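# Hang the power strip level on two screws

## Task

Put the power strip onto the two screws through its keyhole slots, with the narrow end of each slot on top, so it stays hanging level without the robot holding it.

## Robot and tools

Robot: two arms, left_arm and right_arm. The left_arm base sits at about (+0.040, +0.369, 0) m and the right_arm base at about (-0.022, -0.307, 0) m. Each base is turned only a little about z. A camera stand is bolted to the floor behind the arms. A loose object may now and then get a short push from outside.

Frames: the scene frame has its origin at table height, midway between the nominal bases. +x points out over the table, +y toward left_arm, +z up. The reported end_effector_position (m) and end_effector_quat_wxyz are in the scene frame and can be off by a few cm. Offsets in commands are measured along each arm's own Hand target axes, not the scene axes. On a gripper, the fingers point along +z and open and close along y. The reported position is the point between the pads, roughly 1 cm behind the fingertips.

Row layout, shared by every tool: 14 numbers in [-1, 1]. The first seven are left_arm dx, dy, dz, rx, ry, rz, opening; the next seven are the same for right_arm. Both arms are always included. dx to rz are an offset from that arm's Hand target as it stood when the action or move began, not from the row before. Scale: 1.0 = 0.6 m or 180 degrees. rx, ry, rz form a single rotation vector. Sending the same offset again moves the arm further. All six pose numbers at 0 re-commands the current Hand target. Opening is absolute: +1 fully open (0.094 m), -1 closed. A 0 in the opening slot is itself a command, so to keep a gripper as it is, resend its present value.

execute_actions(actions, cameras): actions is a list of up to 15 rows per action, one row per 1/30 s step; a short list keeps its last row until 15 steps are done. Each action takes 0.5 s. Images come back only when actions is empty or cameras names them. An empty list also reports the scene number and task. cameras: names, ["all"], or []; an unknown name makes the call invalid.

move(target, speed, blend, opening_speed, grip_force, blocking, cameras): target is one 14-number row, or a list of up to 15 rows. Every row is an offset from the same starting Hand targets. Paths are straight, end together, last at least 0.5 s and are cut off at 10 s. speed is in m/s, 0.002 to 2.9 (default 0.25); turning is capped at twice that in rad/s. blend is in m and rounds the corners of a list; 0 means stop at each point. opening_speed is per second on the -1..1 scale, at least 0.2. grip_force is N per pad, 10 to 50; it stays set, and lower values close more slowly. blocking=false returns after about 0.5 s while the move keeps going. Paths ignore obstacles and the other arm. Never route a path close to an arm's own base; go around it. The result adds a move: line with done, off_target, moving, held or fault, plus limits (paced = the pose was clipped, held = steps were withheld). done means at rest within 10 mm and 2 degrees.

wait(seconds 0-10): lets time run. stop(): brakes the running move. zoom_image(camera, region [x0,y0,x1,y1], max 504x504): a closer look at the newest image. finished_scene(scene 1 or 2): ends the scene for good. Only call it once the strip hangs on its own and the grippers are clear.

Cameras: cam_head_left, cam_head_right, cam_high, cam_low, cam_left_wrist, cam_right_wrist, all 672x504. The wrist cameras are fisheye. The calibration values are approximate.

Result lines: Hand target is the last commanded pose after clipping, and the next offsets start from it. The gripper often stops short of it; a follow-up command, even all zeros, asks for it again, and you can send the remaining gap as an offset. Orientation is clipped to within 40 degrees of the measured orientation on each step. grip_measured is the measured opening on the command scale. Under a firm grip it reads a little narrower than the part, and it gives no sign of first contact. grip_effort_nm is the gripper motor effort; negative means closing. Joint torques are in joint order and are non-zero even in free air. Joint velocities reading "within noise" means the arm is still. Tool commands shows the present commands.

Joint ranges (rad): waist -2.618..3.054, shoulder 0..3.142, elbow 0..3.142 (straight at 2.901), wrist pitch ±1.571, wrist yaw ±1.571, wrist roll ±2.094.

Cautions: don't drop the strip, let it go while it is moving, or hit the screws or wall hard; faster moves and targets placed further past contact press harder. An arm blocked by something keeps pushing; to release it, command a target back past the gripper. Anything falling off the table, or left off it, fails the task. Keep the arms from pressing against each other and never close one gripper on the other's fingers. The wrist-camera cable counts as part of the arm. Holding loads, long reach or pushing toward unreachable poses heats the motors: MOTOR HOT appears at 75 °C, an arm folds at 90 °C and goes limp at 100 °C. Smooth, quick, low-effort motion is better.

Each tool is called after ">>>" as name([rows], argument=value, ...), one row to a line, values as JSON.

## Session

>>> execute_actions(actions=[])

Scene clock: 0.00 s.
left_arm: end_effector_position=(+0.2559, +0.2065, +0.2671) grip_measured=+1.000 grip_effort_nm=n/a end_effector_quat_wxyz=(+0.577, +0.206, +0.767, -0.191) | right_arm: end_effector_position=(+0.2047, -0.2902, +0.2142) grip_measured=+1.000 grip_effort_nm=n/a end_effector_quat_wxyz=(+0.621, +0.019, +0.763, -0.181)
Joint positions: left_arm=[-0.787 0.522 0.616 -0.362 -0.181 -0.106 0.094] | right_arm=[0.921 0.416 0.363 -0.362 1.153 0.125 0.094]
Joint velocities: within noise
Joint torques (N m): no reading
Heat: left arm: 36 °C; right arm: 39 °C.
Hand target: left_arm +0.2557, +0.2069, +0.2768; +0.586, +0.203, +0.760, -0.195 | right_arm +0.2039, -0.2919, +0.2163; +0.621, +0.022, +0.762, -0.182
Tool commands: left_gripper/opening=+1.0 right_gripper/opening=+1.0

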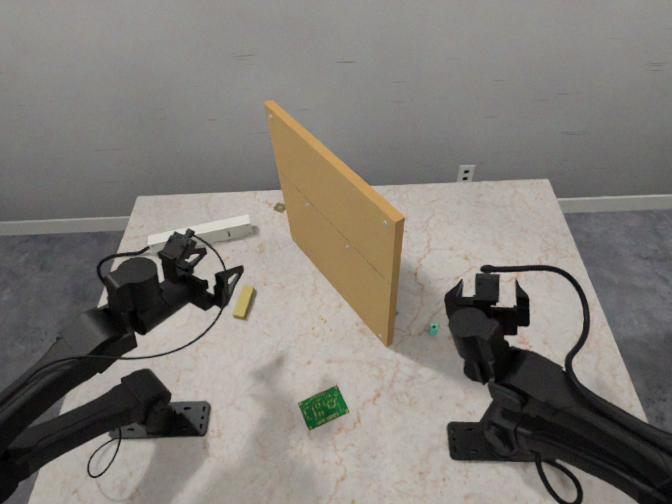

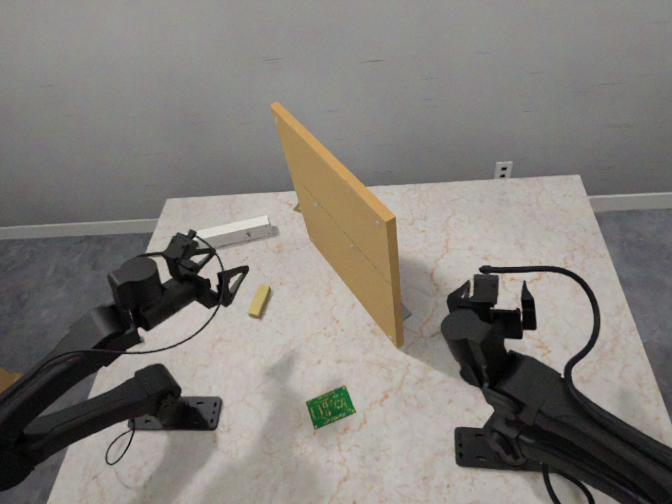

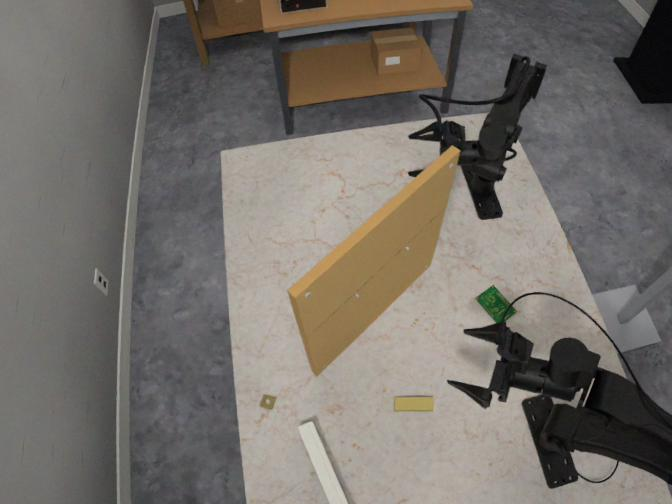

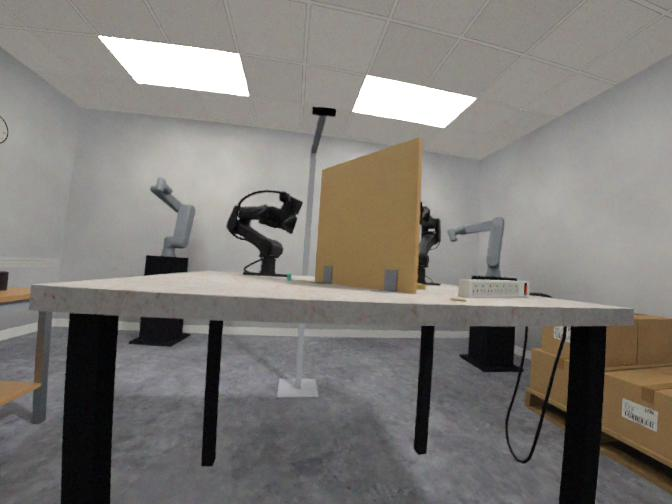

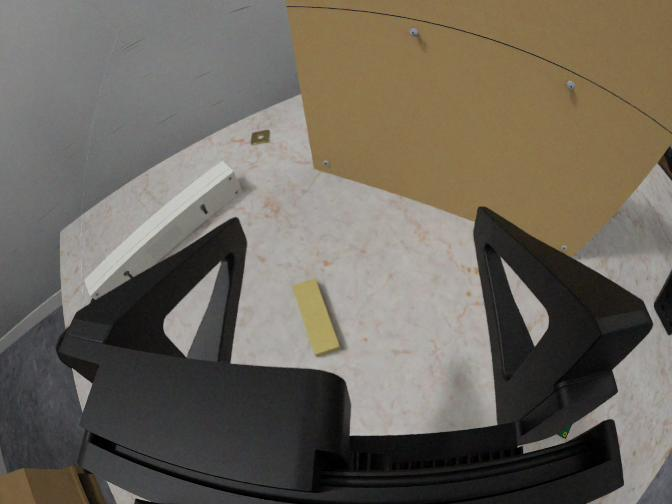

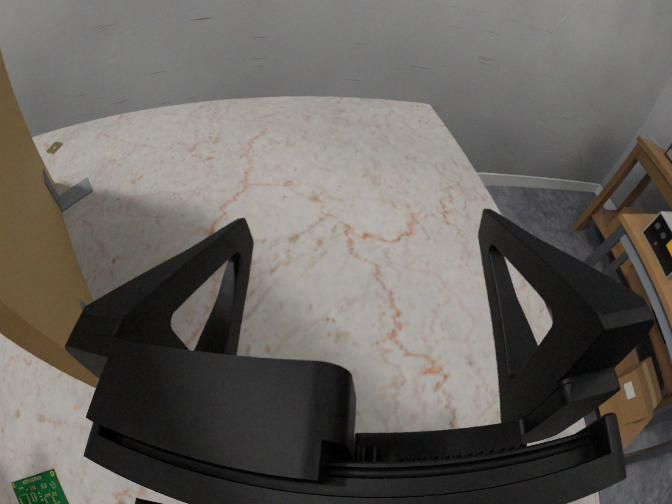

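>>> zoom_image(camera="cam_left_wrist", region=[60, 120, 360, 345])

>>> zoom_image(camera="cam_head_right", region=[150, 180, 410, 375])

>>> zoom_image(camera="cam_low", region=[380, 240, 580, 390])

>>> zoom_image(camera="cam_high", region=[220, 140, 500, 504])

>>> zoom_image(camera="cam_head_left", region=[120, 90, 420, 345])

>>> zoom_image(camera="cam_left_wrist", region=[280, 0, 672, 290])

Scaled by 1.680 from the camera's 672x504 image, which has a finer 960x720 frame.

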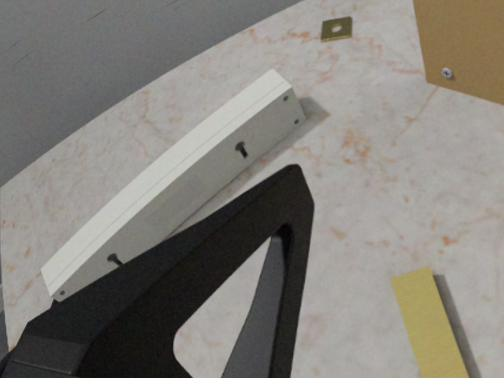

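Scaled by 1.938 from the camera's 672x504 image, which has a finer 960x720 frame.

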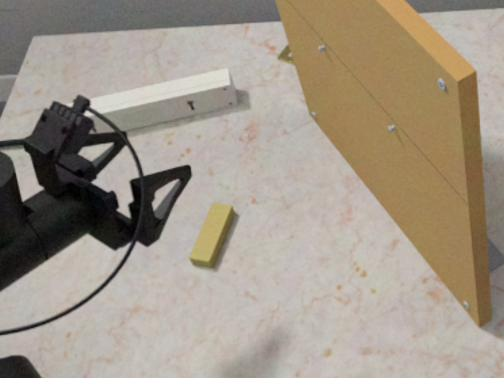

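Scaled by 2.520 from the camera's 672x504 image, which has a finer 960x720 frame.

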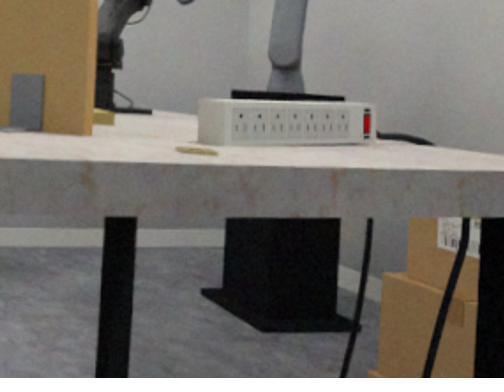

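Scaled by 1.385 from the camera's 672x504 image, which has a finer 960x720 frame.

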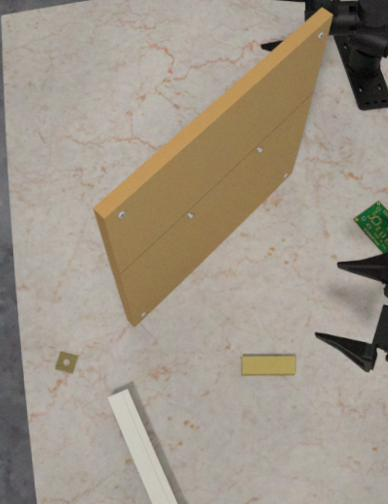

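Scaled by 1.680 from the camera's 672x504 image, which has a finer 960x720 frame.

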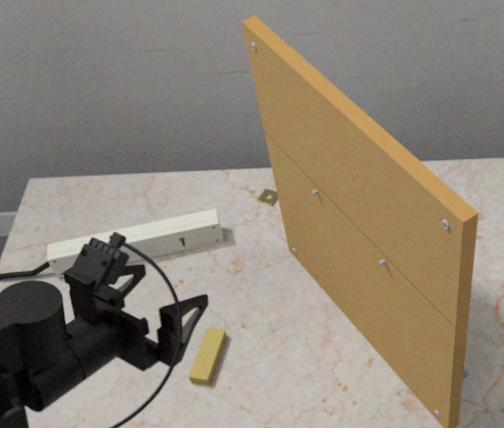

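Scaled by 1.286 from the camera's 672x504 image, which has a finer 960x720 frame.

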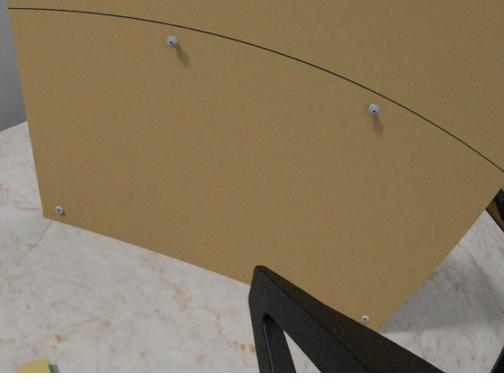

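>>> move(target=[-0.0695,0.3777,0.17,0.153,0.407,0.226,1,0,0,0,0,0,0,1], speed=0.4, cameras=["cam_left_wrist","cam_head_left","cam_high"])

Scene clock: 146.07 s.
left_arm: end_effector_position=(+0.4701, +0.3411, +0.2734) grip_measured=+1.000 grip_effort_nm=-0.01 end_effector_quat_wxyz=(+0.165, +0.612, +0.765, +0.110) | right_arm: end_effector_position=(+0.2048, -0.2901, +0.2142) grip_measured=+1.000 grip_effort_nm=-0.02 end_effector_quat_wxyz=(+0.621, +0.019, +0.763, -0.181)
Joint positions: left_arm=[-0.081 1.99 2.36 -1.542 0.009 1.284 0.094] | right_arm=[0.921 0.416 0.363 -0.362 1.153 0.125 0.094]
Joint torques (N m): left_arm=[-0.55 -7.86 6.3 0.97 -0.03 0.07] | right_arm=[0.02 1.76 8.42 1.32 0.27 0.05]
Heat: left arm: 37 °C; right arm: 42 °C.
Hand target: left_arm +0.4697, +0.3397, +0.2796; +0.001, +0.630, +0.777, +0.000 | right_arm +0.2039, -0.2919, +0.2163; +0.621, +0.021, +0.762, -0.182
Off the commanded pose: left_arm 0.006 m, 23 deg | right_arm 0.003 m, 0 deg.
joint sent to its limit (left arm) — joint 4 (wrist pitch), lower limit. The joint targets are off in orientation, not in position.
move: off_target (left_arm)
camera_calibration:
cam_left_wrist: T_world_to_cam=[[-0.900438, -0.104605, -0.422219, 0.580038], [-0.367711, 0.701595, 0.610372, -0.240834], [0.232379, 0.704856, -0.670207, -0.0506186], [0, 0, 0, 1]] pos_world=[0.445494, 0.265321, 0.357976]
Images, in order (width x height): cam_head_left 672x504, cam_high 672x504, cam_left_wrist 672x504.

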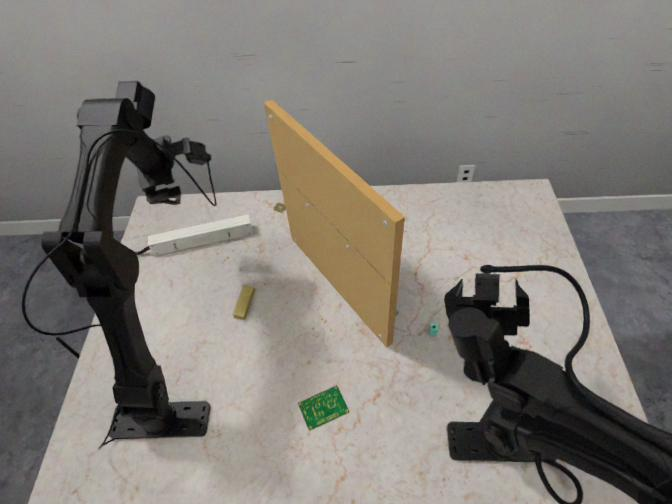

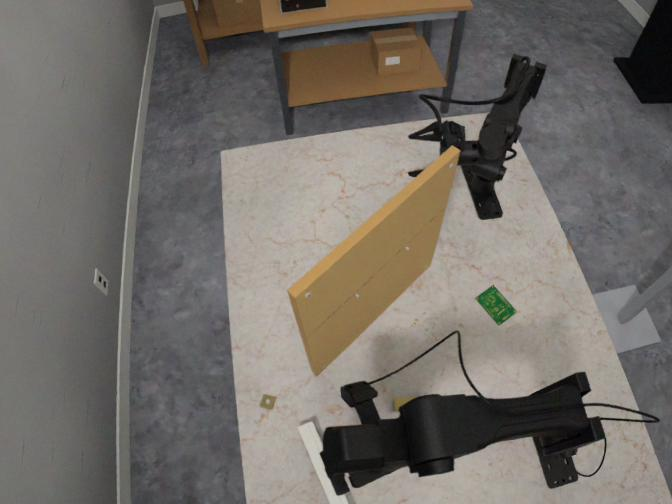

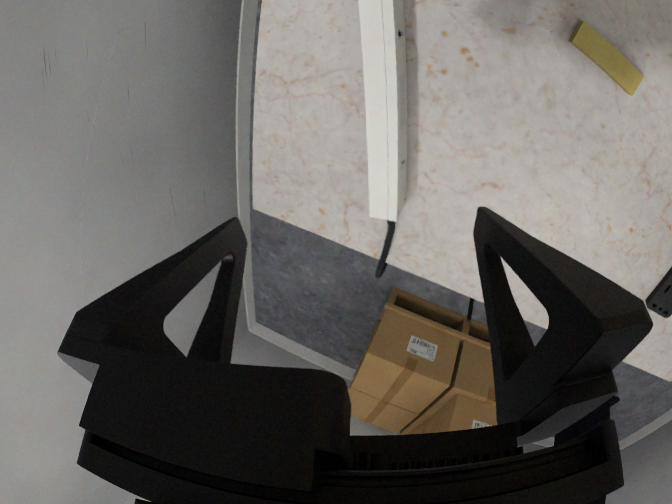

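>>> zoom_image(camera="cam_head_left", region=[120, 190, 290, 300])

>>> zoom_image(camera="cam_left_wrist", region=[310, 0, 510, 290])

Scaled by 2.965 from the camera's 672x504 image, which has a finer 960x720 frame.

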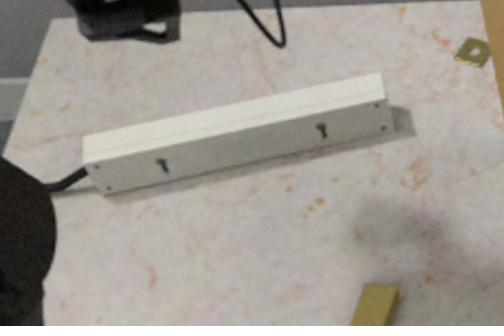

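Scaled by 1.738 from the camera's 672x504 image, which has a finer 960x720 frame.

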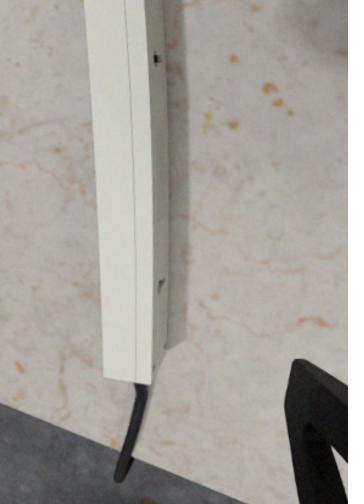

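>>> move(target=[-0.0167,0.1105,0.2667,0,0,-0.015,1,0,0,0,0,0,0,1], speed=0.25, cameras=["cam_left_wrist","cam_head_left","cam_low"])

Scene clock: 190.90 s.
left_arm: end_effector_position=(+0.5339, +0.3409, +0.1086) grip_measured=+1.000 grip_effort_nm=-0.01 end_effector_quat_wxyz=(+0.044, +0.614, +0.788, +0.027) | right_arm: end_effector_position=(+0.2048, -0.2901, +0.2142) grip_measured=+1.000 grip_effort_nm=-0.02 end_effector_quat_wxyz=(+0.621, +0.019, +0.763, -0.181)
Joint positions: left_arm=[-0.074 2.49 2.568 -1.547 0.005 1.266 0.094] | right_arm=[0.921 0.416 0.363 -0.362 1.153 0.125 0.094]
Joint torques (N m): left_arm=[0.36 -12.21 6.54 0.46 -0.02 -0.09] | right_arm=[0.1 1.7 8.43 1.34 0.31 0.06]
Heat: left arm: 37 °C; right arm: 42 °C.
Hand target: left_arm +0.5369, +0.3437, +0.1197; +0.001, +0.611, +0.792, +0.000 | right_arm +0.2039, -0.2919, +0.2163; +0.621, +0.021, +0.762, -0.182
Off the commanded pose: left_arm 0.012 m, 6 deg | right_arm 0.003 m, 0 deg.
joint sent to its limit (left arm) — joint 4 (wrist pitch), lower limit. The joint targets are off in orientation, not in position.
move: off_target (left_arm)
camera_calibration:
cam_left_wrist: T_world_to_cam=[[-0.98192, -0.122863, -0.144005, 0.587364], [-0.188939, 0.682746, 0.705805, -0.216121], [0.0116012, 0.720252, -0.693615, -0.0605739], [0, 0, 0, 1]] pos_world=[0.536614, 0.26335, 0.195108]
Images, in order (width x height): cam_head_left 672x504, cam_low 672x504, cam_left_wrist 672x504.

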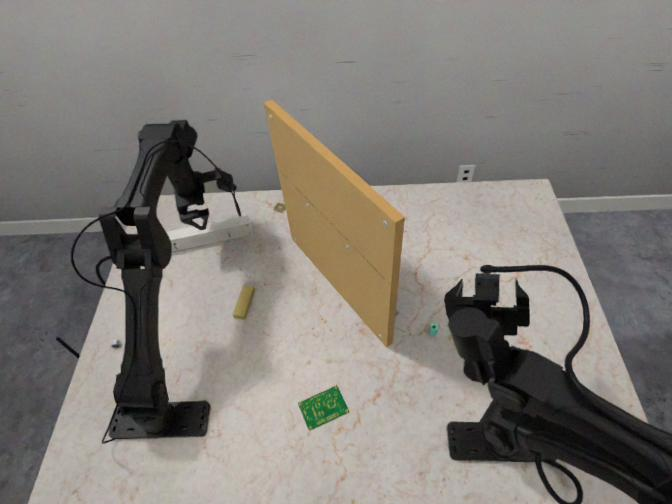

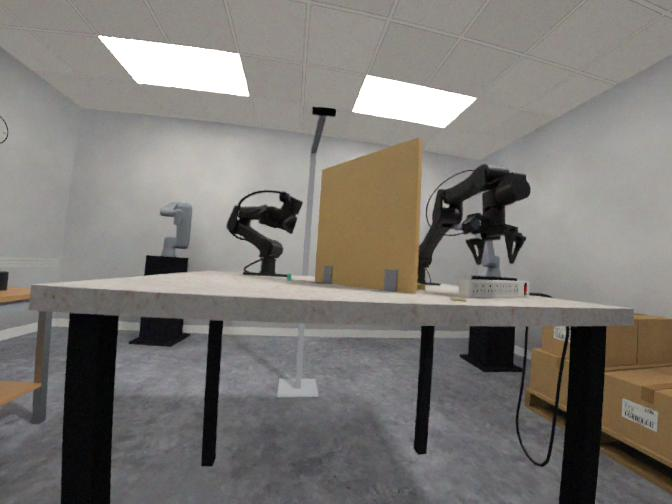

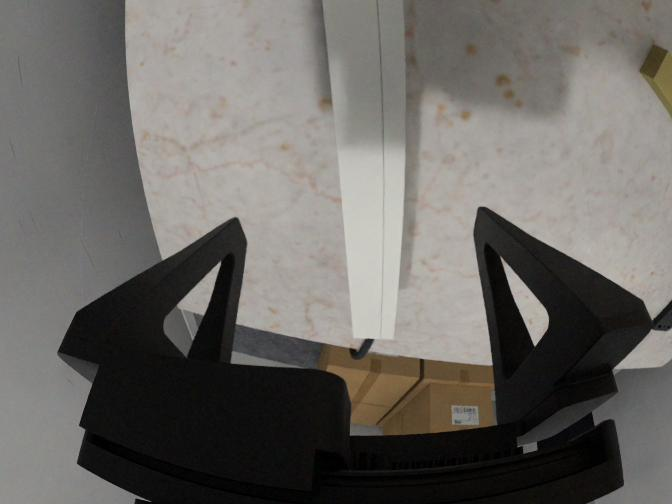

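>>> move(target=[0,0,0.142,0,0,0,1,0,0,0,0,0,0,1], speed=0.15, cameras=["cam_left_wrist","cam_low"])

Scene clock: 202.20 s.
left_arm: end_effector_position=(+0.5315, +0.3410, +0.0309) grip_measured=+1.000 grip_effort_nm=-0.02 end_effector_quat_wxyz=(-0.008, +0.614, +0.789, -0.008) | right_arm: end_effector_position=(+0.2048, -0.2901, +0.2142) grip_measured=+1.000 grip_effort_nm=-0.02 end_effector_quat_wxyz=(+0.621, +0.019, +0.763, -0.181)
Joint positions: left_arm=[-0.074 2.612 2.489 -1.47 0.005 1.266 0.094] | right_arm=[0.921 0.416 0.363 -0.362 1.153 0.125 0.094]
Joint torques (N m): left_arm=[0.34 -12.62 5.15 0.45 -0.05 -0.05] | right_arm=[0.12 1.73 8.44 1.3 0.33 0.02]
Heat: left arm: 37 °C; right arm: 42 °C.
Hand target: left_arm +0.5369, +0.3436, +0.0346; +0.001, +0.611, +0.792, +0.000 | right_arm +0.2039, -0.2919, +0.2163; +0.621, +0.021, +0.762, -0.182
Off the commanded pose: left_arm 0.007 m, 1 deg | right_arm 0.003 m, 0 deg.
move: done
camera_calibration:
cam_left_wrist: T_world_to_cam=[[-0.992184, -0.122984, -0.0211181, 0.575536], [-0.0994873, 0.67748, 0.728782, -0.208236], [-0.0753213, 0.725186, -0.684421, -0.0703379], [0, 0, 0, 1]] pos_world=[0.545023, 0.262865, 0.115772]
Images, in order (width x height): cam_low 672x504, cam_left_wrist 672x504.

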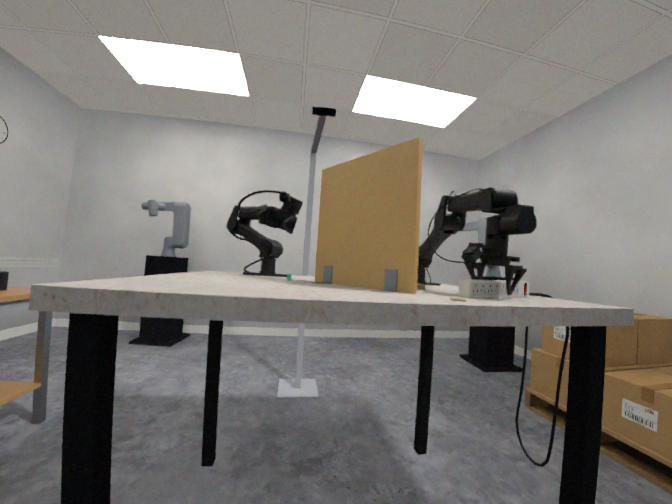

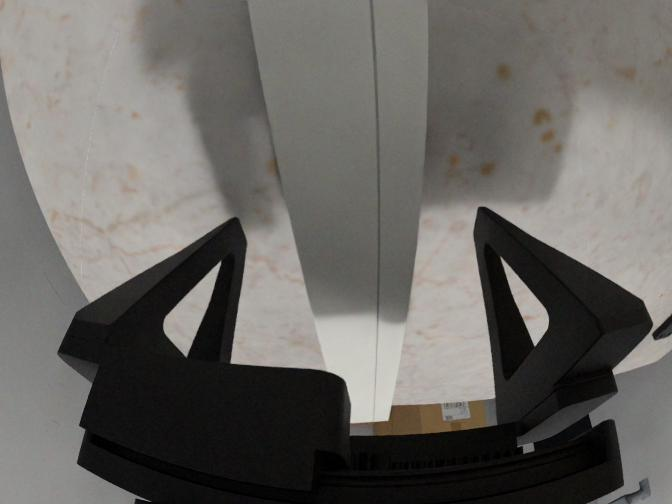

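>>> move(target=[0,0,0,0,0,0,-0.6,0,0,0,0,0,0,1], grip_force=25, opening_speed=0.6, cameras=["cam_left_wrist"])

Scene clock: 212.30 s.
left_arm: end_effector_position=(+0.5317, +0.3411, +0.0309) grip_measured=-0.271 grip_effort_nm=-0.50 end_effector_quat_wxyz=(-0.008, +0.614, +0.789, -0.008) | right_arm: end_effector_position=(+0.2048, -0.2901, +0.2142) grip_measured=+1.000 grip_effort_nm=-0.02 end_effector_quat_wxyz=(+0.621, +0.019, +0.763, -0.181)
Joint positions: left_arm=[-0.074 2.612 2.489 -1.47 0.004 1.265 0.034] | right_arm=[0.921 0.416 0.363 -0.362 1.153 0.125 0.094]
Joint torques (N m): left_arm=[0.39 -12.49 5.24 0.44 -0.02 -0.05] | right_arm=[-0.14 1.62 8.38 1.31 0.29 0.02]
Heat: left arm: 37 °C; right arm: 42 °C.
Hand target: left_arm +0.5370, +0.3436, +0.0346; +0.001, +0.611, +0.792, +0.000 | right_arm +0.2039, -0.2919, +0.2163; +0.621, +0.021, +0.762, -0.182
Off the commanded pose: left_arm 0.007 m, 1 deg | right_arm 0.003 m, 0 deg.
grip_force (N): 25, 25
move: done
camera_calibration:
cam_left_wrist: T_world_to_cam=[[-0.992124, -0.12332, -0.0219751, 0.575889], [-0.100294, 0.676943, 0.72917, -0.207607], [-0.0750457, 0.725631, -0.683979, -0.0707103], [0, 0, 0, 1]] pos_world=[0.545224, 0.262866, 0.115672]
Images, in order (width x height): cam_left_wrist 672x504.

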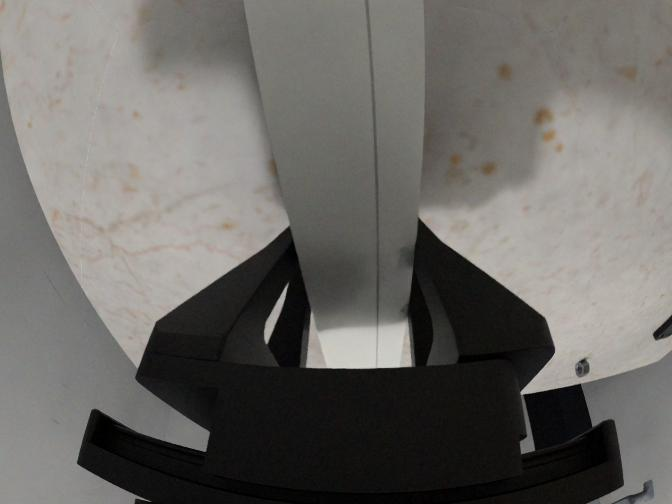

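>>> move([
  [0,0,-0.12,0,0,0,-0.6,0,0,0,0,0,0,1],
  [0,-0.115,-0.16,-0.361,0,0,-0.6,0,0,0,0,0,0,1],
], grip_force=40, speed=[0.12,0.25], blend=[0.02,0], cameras=["cam_left_wrist","cam_low","cam_head_left"])

Scene clock: 226.50 s.
left_arm: end_effector_position=(+0.4622, +0.3219, +0.1068) grip_measured=-0.292 grip_effort_nm=-0.86 end_effector_quat_wxyz=(+0.310, +0.535, +0.681, +0.392) | right_arm: end_effector_position=(+0.2048, -0.2901, +0.2142) grip_measured=+1.000 grip_effort_nm=-0.02 end_effector_quat_wxyz=(+0.621, +0.019, +0.763, -0.181)
Joint positions: left_arm=[-0.321 1.568 0.71 0.265 -0.462 1.277 0.033] | right_arm=[0.921 0.416 0.363 -0.362 1.153 0.125 0.094]
Joint torques (N m): left_arm=[-0.09 -6.98 5.14 2.59 -0.6 0.27] | right_arm=[0.01 1.69 8.43 1.35 0.26 0.03]
Heat: left arm: 37 °C; right arm: 42 °C.
Hand target: left_arm +0.4701, +0.3262, +0.1305; +0.329, +0.515, +0.668, +0.425 | right_arm +0.2039, -0.2919, +0.2163; +0.621, +0.021, +0.762, -0.182
Off the commanded pose: left_arm 0.025 m, 5 deg | right_arm 0.003 m, 0 deg.
grip_force (N): 40, 40
move: off_target (left_arm)
camera_calibration:
cam_left_wrist: T_world_to_cam=[[-0.473853, 0.0112821, -0.880532, 0.315031], [-0.747982, 0.522555, 0.409218, 0.126212], [0.464743, 0.852531, -0.239175, -0.347858], [0, 0, 0, 1]] pos_world=[0.405347, 0.227053, 0.142547]
Images, in order (width x height): cam_head_left 672x504, cam_low 672x504, cam_left_wrist 672x504.

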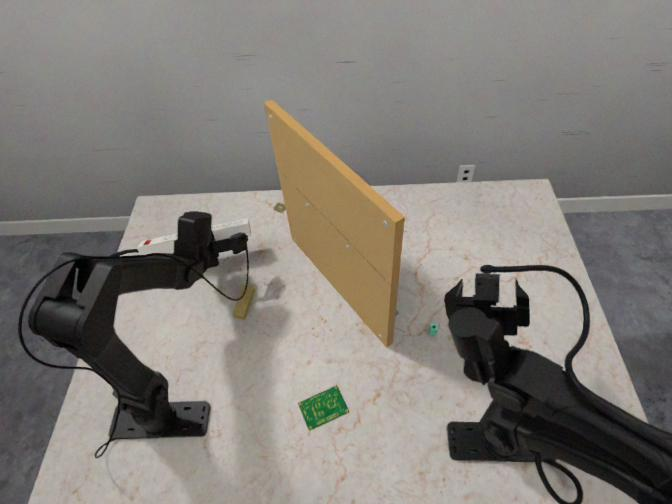

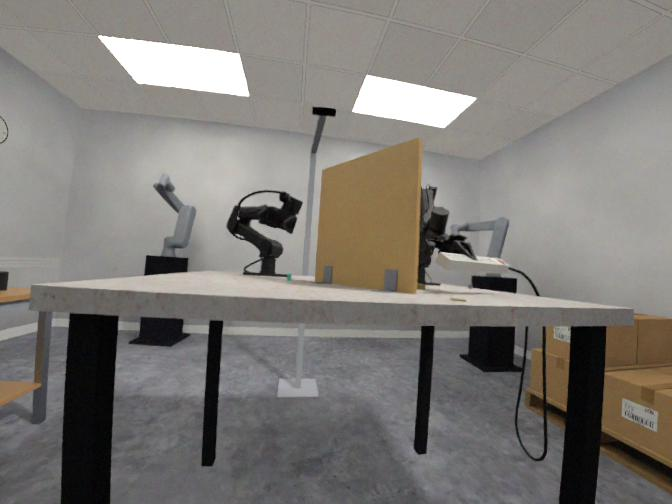

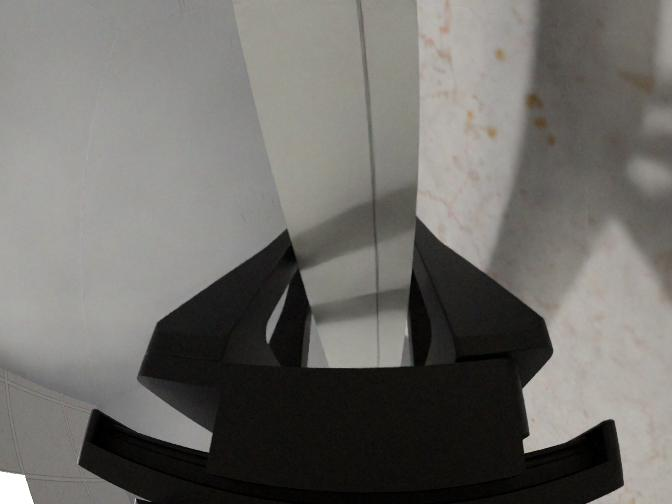

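>>> move(target=[0,-0.1027,0.048,0.042,0,0,-0.6,0,0,0,0,0,0,1], speed=0.1, cameras=["cam_left_wrist","cam_low","cam_head_left"])

>>> zoom_image(camera="cam_low", region=[380, 200, 580, 350])

>>> zoom_image(camera="cam_head_left", region=[100, 180, 300, 330])

Scene clock: 251.97 s.
left_arm: end_effector_position=(+0.4609, +0.3244, +0.0488) grip_measured=-0.292 grip_effort_nm=-0.86 end_effector_quat_wxyz=(+0.273, +0.551, +0.700, +0.362) | right_arm: end_effector_position=(+0.2048, -0.2901, +0.2142) grip_measured=+1.000 grip_effort_nm=-0.02 end_effector_quat_wxyz=(+0.621, +0.019, +0.763, -0.181)
Joint positions: left_arm=[-0.305 1.725 0.695 0.325 -0.434 1.248 0.033] | right_arm=[0.921 0.416 0.363 -0.362 1.153 0.125 0.094]
Joint torques (N m): left_arm=[0.31 -6.34 4.46 2.39 -0.32 0.07] | right_arm=[-0.12 1.66 8.39 1.3 0.3 0.02]
Heat: left arm: 37 °C; right arm: 42 °C.
Hand target: left_arm +0.4702, +0.3260, +0.0625; +0.294, +0.536, +0.694, +0.380 | right_arm +0.2039, -0.2919, +0.2163; +0.621, +0.021, +0.762, -0.182
Off the commanded pose: left_arm 0.017 m, 4 deg | right_arm 0.003 m, 0 deg.
grip_force (N): 40, 40
move: off_target (left_arm)
camera_calibration:
cam_left_wrist: T_world_to_cam=[[-0.563755, 0.000282751, -0.825942, 0.305684], [-0.705875, 0.519072, 0.48198, 0.12591], [0.428859, 0.854731, -0.292429, -0.344892], [0, 0, 0, 1]] pos_world=[0.409118, 0.229347, 0.0909348]
Images, in order (width x height): cam_head_left 672x504, cam_low 672x504, cam_left_wrist 672x504.

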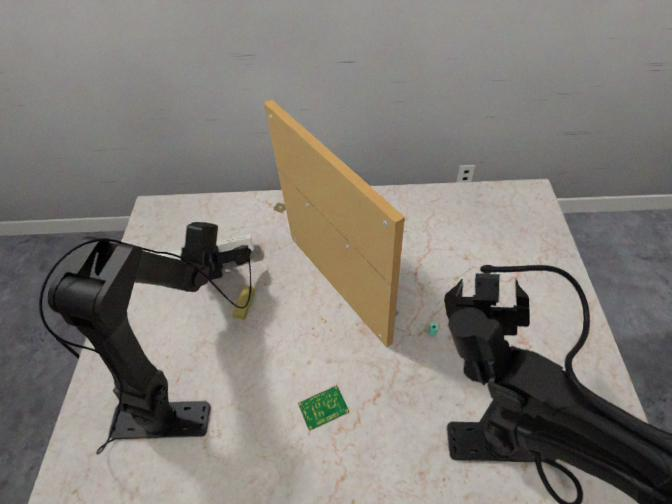

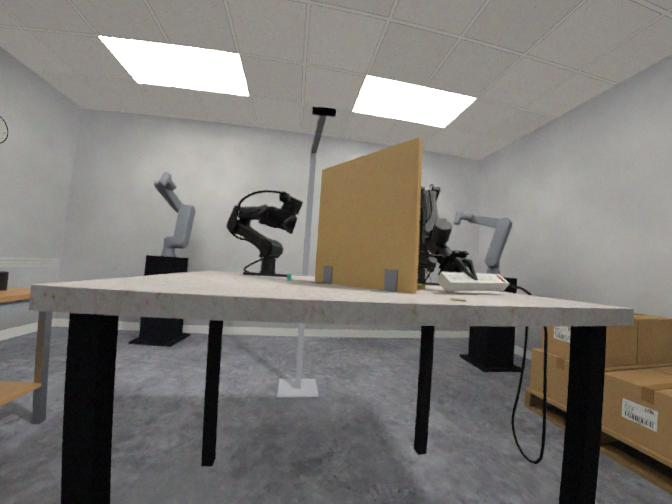

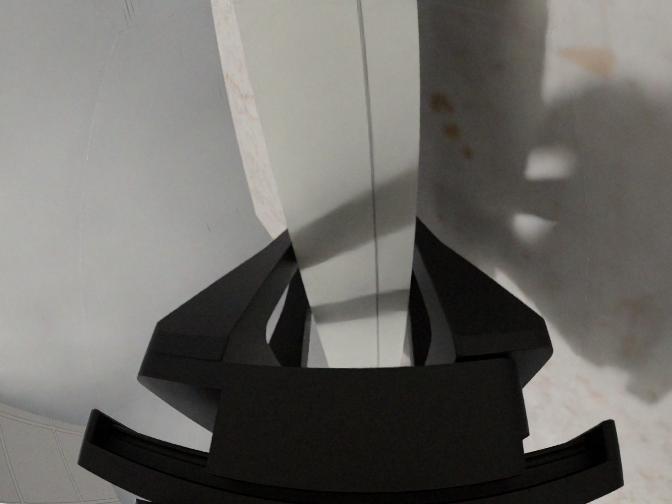

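Scaled by 2.520 from the camera's 672x504 image, which has a finer 960x720 frame.

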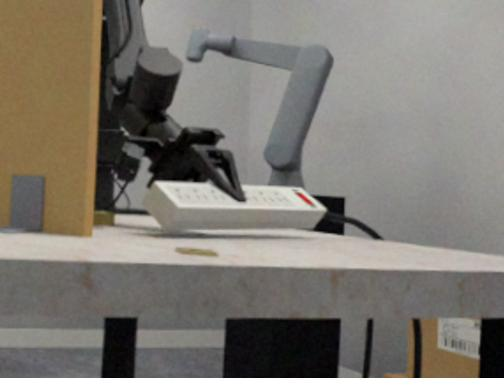

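Scaled by 2.520 from the camera's 672x504 image, which has a finer 960x720 frame.

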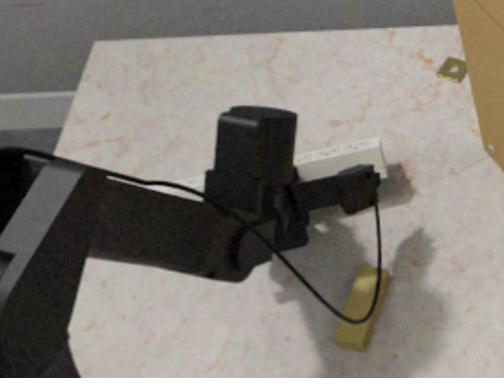

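>>> move(target=[0,-0.0245,0.0155,0,0,0,-0.6,0,0,0,0,0,0,1], speed=0.05, cameras=["cam_low"])

>>> zoom_image(camera="cam_low", region=[420, 240, 540, 330])

Scene clock: 262.17 s.
left_arm: end_effector_position=(+0.4648, +0.3237, +0.0381) grip_measured=-0.292 grip_effort_nm=-0.86 end_effector_quat_wxyz=(+0.284, +0.545, +0.699, +0.366) | right_arm: end_effector_position=(+0.2048, -0.2901, +0.2142) grip_measured=+1.000 grip_effort_nm=-0.02 end_effector_quat_wxyz=(+0.621, +0.019, +0.763, -0.181)
Joint positions: left_arm=[-0.304 1.779 0.676 0.423 -0.433 1.245 0.033] | right_arm=[0.921 0.416 0.363 -0.362 1.153 0.125 0.094]
Joint torques (N m): left_arm=[0.29 -5.87 3.99 2.33 -0.32 0.09] | right_arm=[-0.13 1.7 8.23 1.32 0.3 0.05]
Heat: left arm: 36 °C; right arm: 42 °C.
Hand target: left_arm +0.4702, +0.3261, +0.0451; +0.294, +0.535, +0.694, +0.380 | right_arm +0.2039, -0.2919, +0.2163; +0.621, +0.021, +0.762, -0.182
Off the commanded pose: left_arm 0.009 m, 2 deg | right_arm 0.003 m, 0 deg.
grip_force (N): 40, 40
move: done
Images, in order (width x height): cam_low 672x504.

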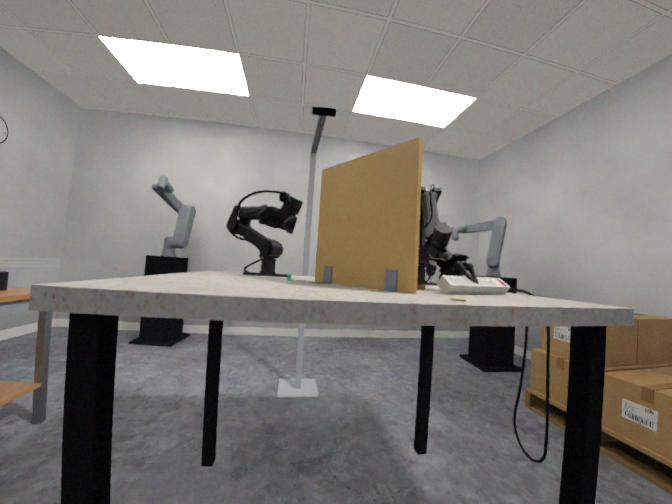

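Scaled by 4.200 from the camera's 672x504 image, which has a finer 960x720 frame.

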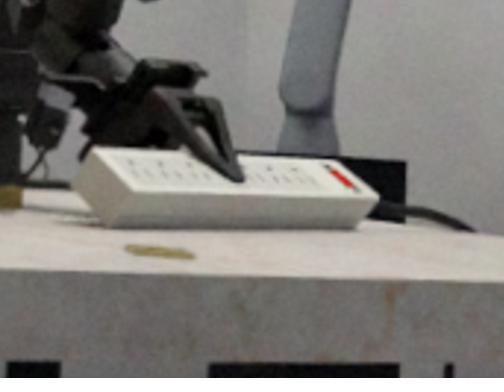

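>>> move(target=[0,0,0,0,0,0,0.1,0,0,0,0,0,0,1], opening_speed=0.4, cameras=["cam_low","cam_left_wrist"])

>>> zoom_image(camera="cam_low", region=[420, 240, 540, 330])

Scene clock: 277.60 s.
left_arm: end_effector_position=(+0.4689, +0.3228, +0.0437) grip_measured=+0.098 grip_effort_nm=0.11 end_effector_quat_wxyz=(+0.294, +0.541, +0.694, +0.373) | right_arm: end_effector_position=(+0.2048, -0.2901, +0.2142) grip_measured=+1.000 grip_effort_nm=-0.02 end_effector_quat_wxyz=(+0.621, +0.019, +0.763, -0.181)
Joint positions: left_arm=[-0.304 1.779 0.676 0.454 -0.436 1.256 0.052] | right_arm=[0.921 0.416 0.363 -0.362 1.153 0.125 0.094]
Joint torques (N m): left_arm=[0.29 -5.87 3.92 1.98 -0.28 0] | right_arm=[-0.01 1.8 8.36 1.28 0.3 0.01]
Heat: left arm: 36 °C; right arm: 42 °C.
Hand target: left_arm +0.4701, +0.3261, +0.0450; +0.294, +0.536, +0.694, +0.380 | right_arm +0.2039, -0.2919, +0.2163; +0.621, +0.021, +0.762, -0.182
Off the commanded pose: left_arm 0.004 m, 1 deg | right_arm 0.003 m, 0 deg.
grip_force (N): 40, 40
move: done
camera_calibration:
cam_left_wrist: T_world_to_cam=[[-0.520992, -0.00496248, -0.853547, 0.288836], [-0.728301, 0.524078, 0.441497, 0.145482], [0.445134, 0.851656, -0.276655, -0.355825], [0, 0, 0, 1]] pos_world=[0.414826, 0.22823, 0.0838645]
Images, in order (width x height): cam_low 672x504, cam_left_wrist 672x504.

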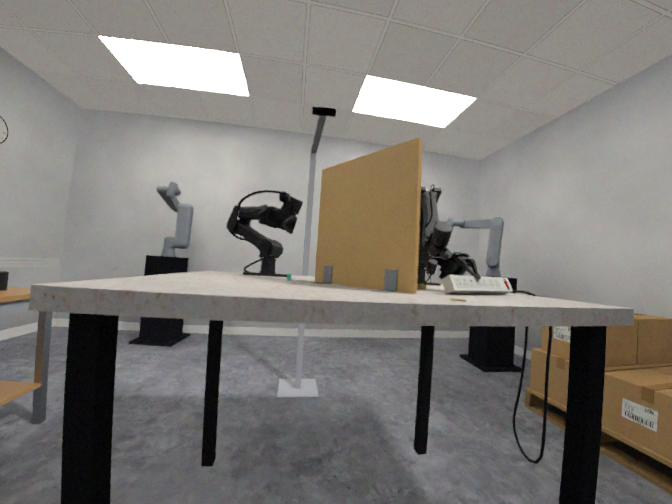

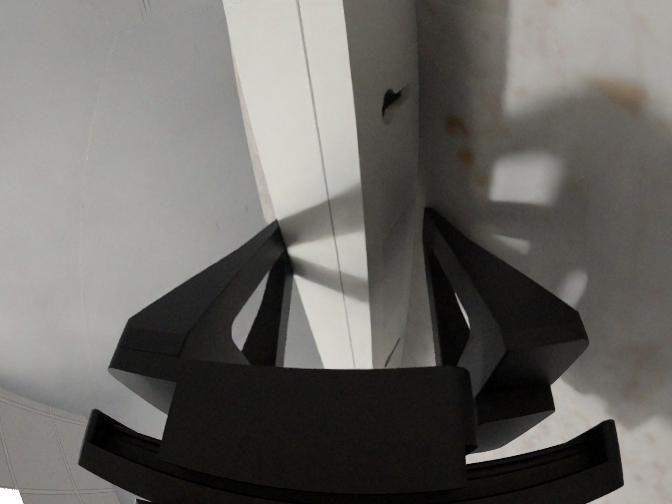

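Scaled by 4.200 from the camera's 672x504 image, which has a finer 960x720 frame.

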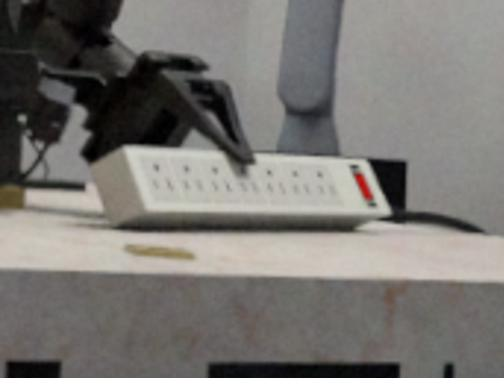

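>>> move([
  [0,0,0,0,0,0,-0.6,0,0,0,0,0,0,1],
  [0,0.03,-0.02,-0.15,0,0,-0.6,0,0,0,0,0,0,1],
], opening_speed=0.6, speed=0.15, cameras=["cam_low","cam_left_wrist"])

>>> zoom_image(camera="cam_low", region=[420, 240, 540, 330])

Scene clock: 296.43 s.
left_arm: end_effector_position=(+0.4686, +0.3251, +0.0538) grip_measured=-0.239 grip_effort_nm=-0.86 end_effector_quat_wxyz=(+0.404, +0.463, +0.600, +0.512) | right_arm: end_effector_position=(+0.2048, -0.2901, +0.2142) grip_measured=+1.000 grip_effort_nm=-0.02 end_effector_quat_wxyz=(+0.621, +0.019, +0.763, -0.181)
Joint positions: left_arm=[-0.35 2.131 0.483 1.47 -0.571 1.464 0.036] | right_arm=[0.921 0.416 0.363 -0.362 1.153 0.125 0.094]
Joint torques (N m): left_arm=[-0.43 -6.38 2.21 2.71 -0.29 0.37] | right_arm=[0.08 1.74 8.38 1.29 0.3 0.01]
Heat: left arm: 36 °C; right arm: 42 °C.
Hand target: left_arm +0.4698, +0.3259, +0.0667; +0.411, +0.452, +0.586, +0.532 | right_arm +0.2039, -0.2919, +0.2163; +0.621, +0.021, +0.762, -0.182
Off the commanded pose: left_arm 0.013 m, 3 deg | right_arm 0.003 m, 0 deg.
grip_force (N): 40, 40
move: off_target (left_arm)
camera_calibration:
cam_left_wrist: T_world_to_cam=[[-0.12921, 0.0852063, -0.98795, 0.0916543], [-0.858035, 0.489814, 0.154463, 0.227024], [0.497073, 0.867653, 0.00982103, -0.399713], [0, 0, 0, 1]] pos_world=[0.405323, 0.227803, 0.0594086]
Images, in order (width x height): cam_low 672x504, cam_left_wrist 672x504.

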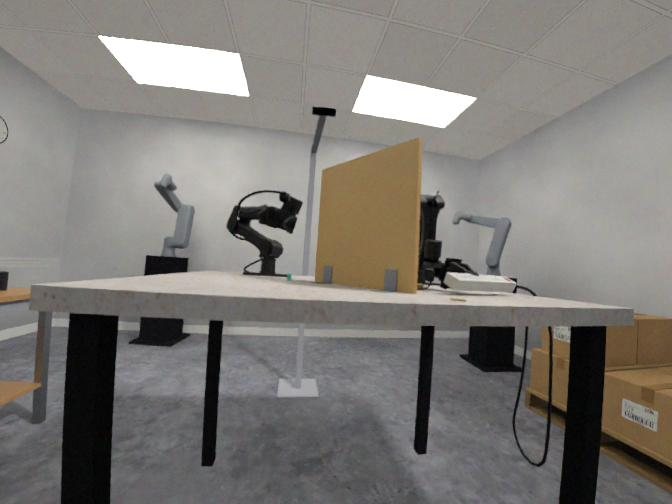

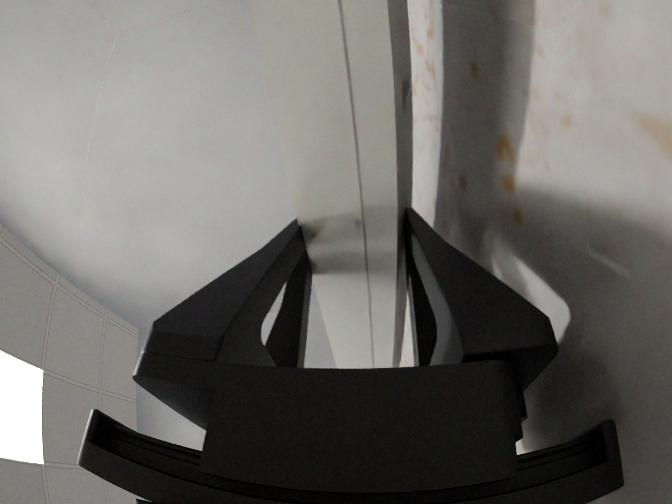

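Scaled by 4.200 from the camera's 672x504 image, which has a finer 960x720 frame.

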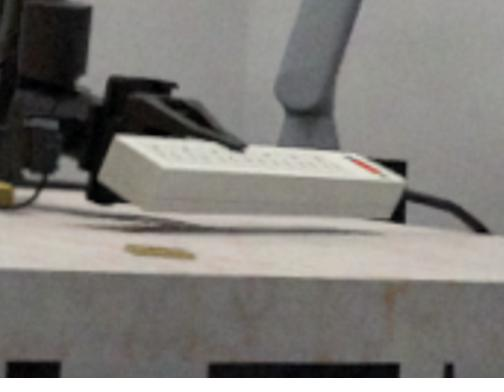

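>>> move(target=[0,-0.0135,0,0.03,0,0,-0.6,0,0,0,0,0,0,1], speed=0.04, cameras=["cam_low","cam_left_wrist"])

>>> zoom_image(camera="cam_low", region=[420, 240, 540, 330])

Scene clock: 340.00 s.
left_arm: end_effector_position=(+0.4656, +0.3261, +0.0444) grip_measured=-0.239 grip_effort_nm=-0.86 end_effector_quat_wxyz=(+0.383, +0.477, +0.619, +0.493) | right_arm: end_effector_position=(+0.2048, -0.2901, +0.2142) grip_measured=+1.000 grip_effort_nm=-0.02 end_effector_quat_wxyz=(+0.621, +0.019, +0.763, -0.181)
Joint positions: left_arm=[-0.35 2.08 0.483 1.332 -0.571 1.421 0.036] | right_arm=[0.921 0.416 0.363 -0.362 1.153 0.125 0.094]
Joint torques (N m): left_arm=[-0.1 -9.03 2.8 2.02 -0.17 0.19] | right_arm=[-0.06 1.81 8.34 1.32 0.31 0.04]
Heat: left arm: 35 °C; right arm: 42 °C.
Hand target: left_arm +0.4690, +0.3257, +0.0586; +0.389, +0.471, +0.611, +0.504 | right_arm +0.2039, -0.2919, +0.2163; +0.621, +0.021, +0.762, -0.182
Off the commanded pose: left_arm 0.015 m, 2 deg | right_arm 0.003 m, 0 deg.
grip_force (N): 40, 40
move: off_target (left_arm)
camera_calibration:
cam_left_wrist: T_world_to_cam=[[-0.200116, 0.0717405, -0.977142, 0.118794], [-0.848918, 0.485238, 0.209481, 0.220178], [0.489175, 0.871434, -0.0362019, -0.394591], [0, 0, 0, 1]] pos_world=[0.403709, 0.228499, 0.0556707]
Images, in order (width x height): cam_low 672x504, cam_left_wrist 672x504.

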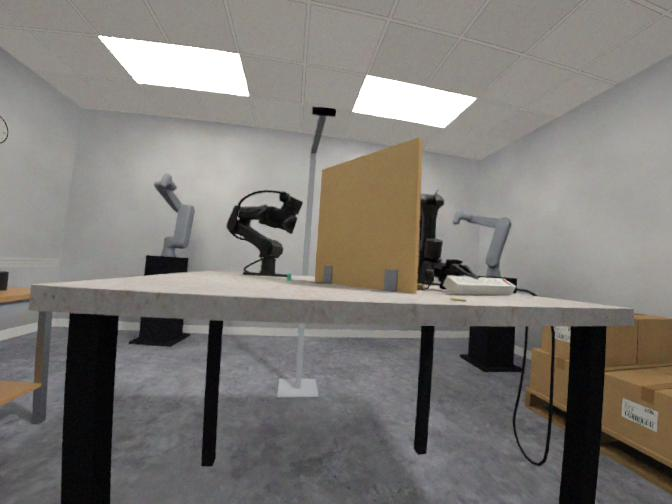

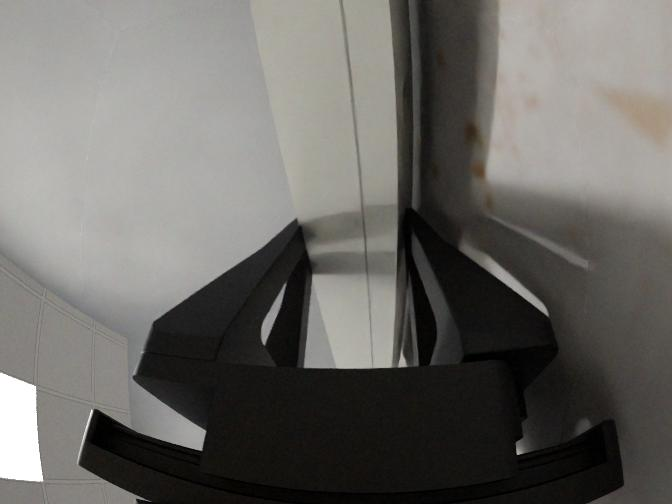

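Scaled by 4.200 from the camera's 672x504 image, which has a finer 960x720 frame.

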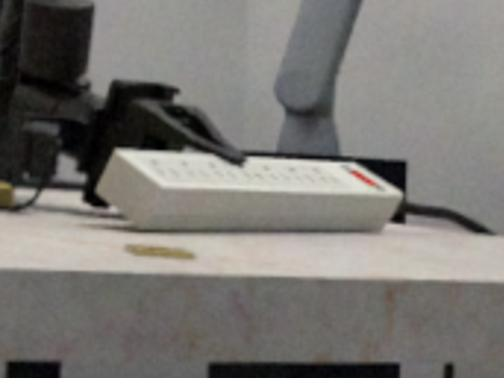

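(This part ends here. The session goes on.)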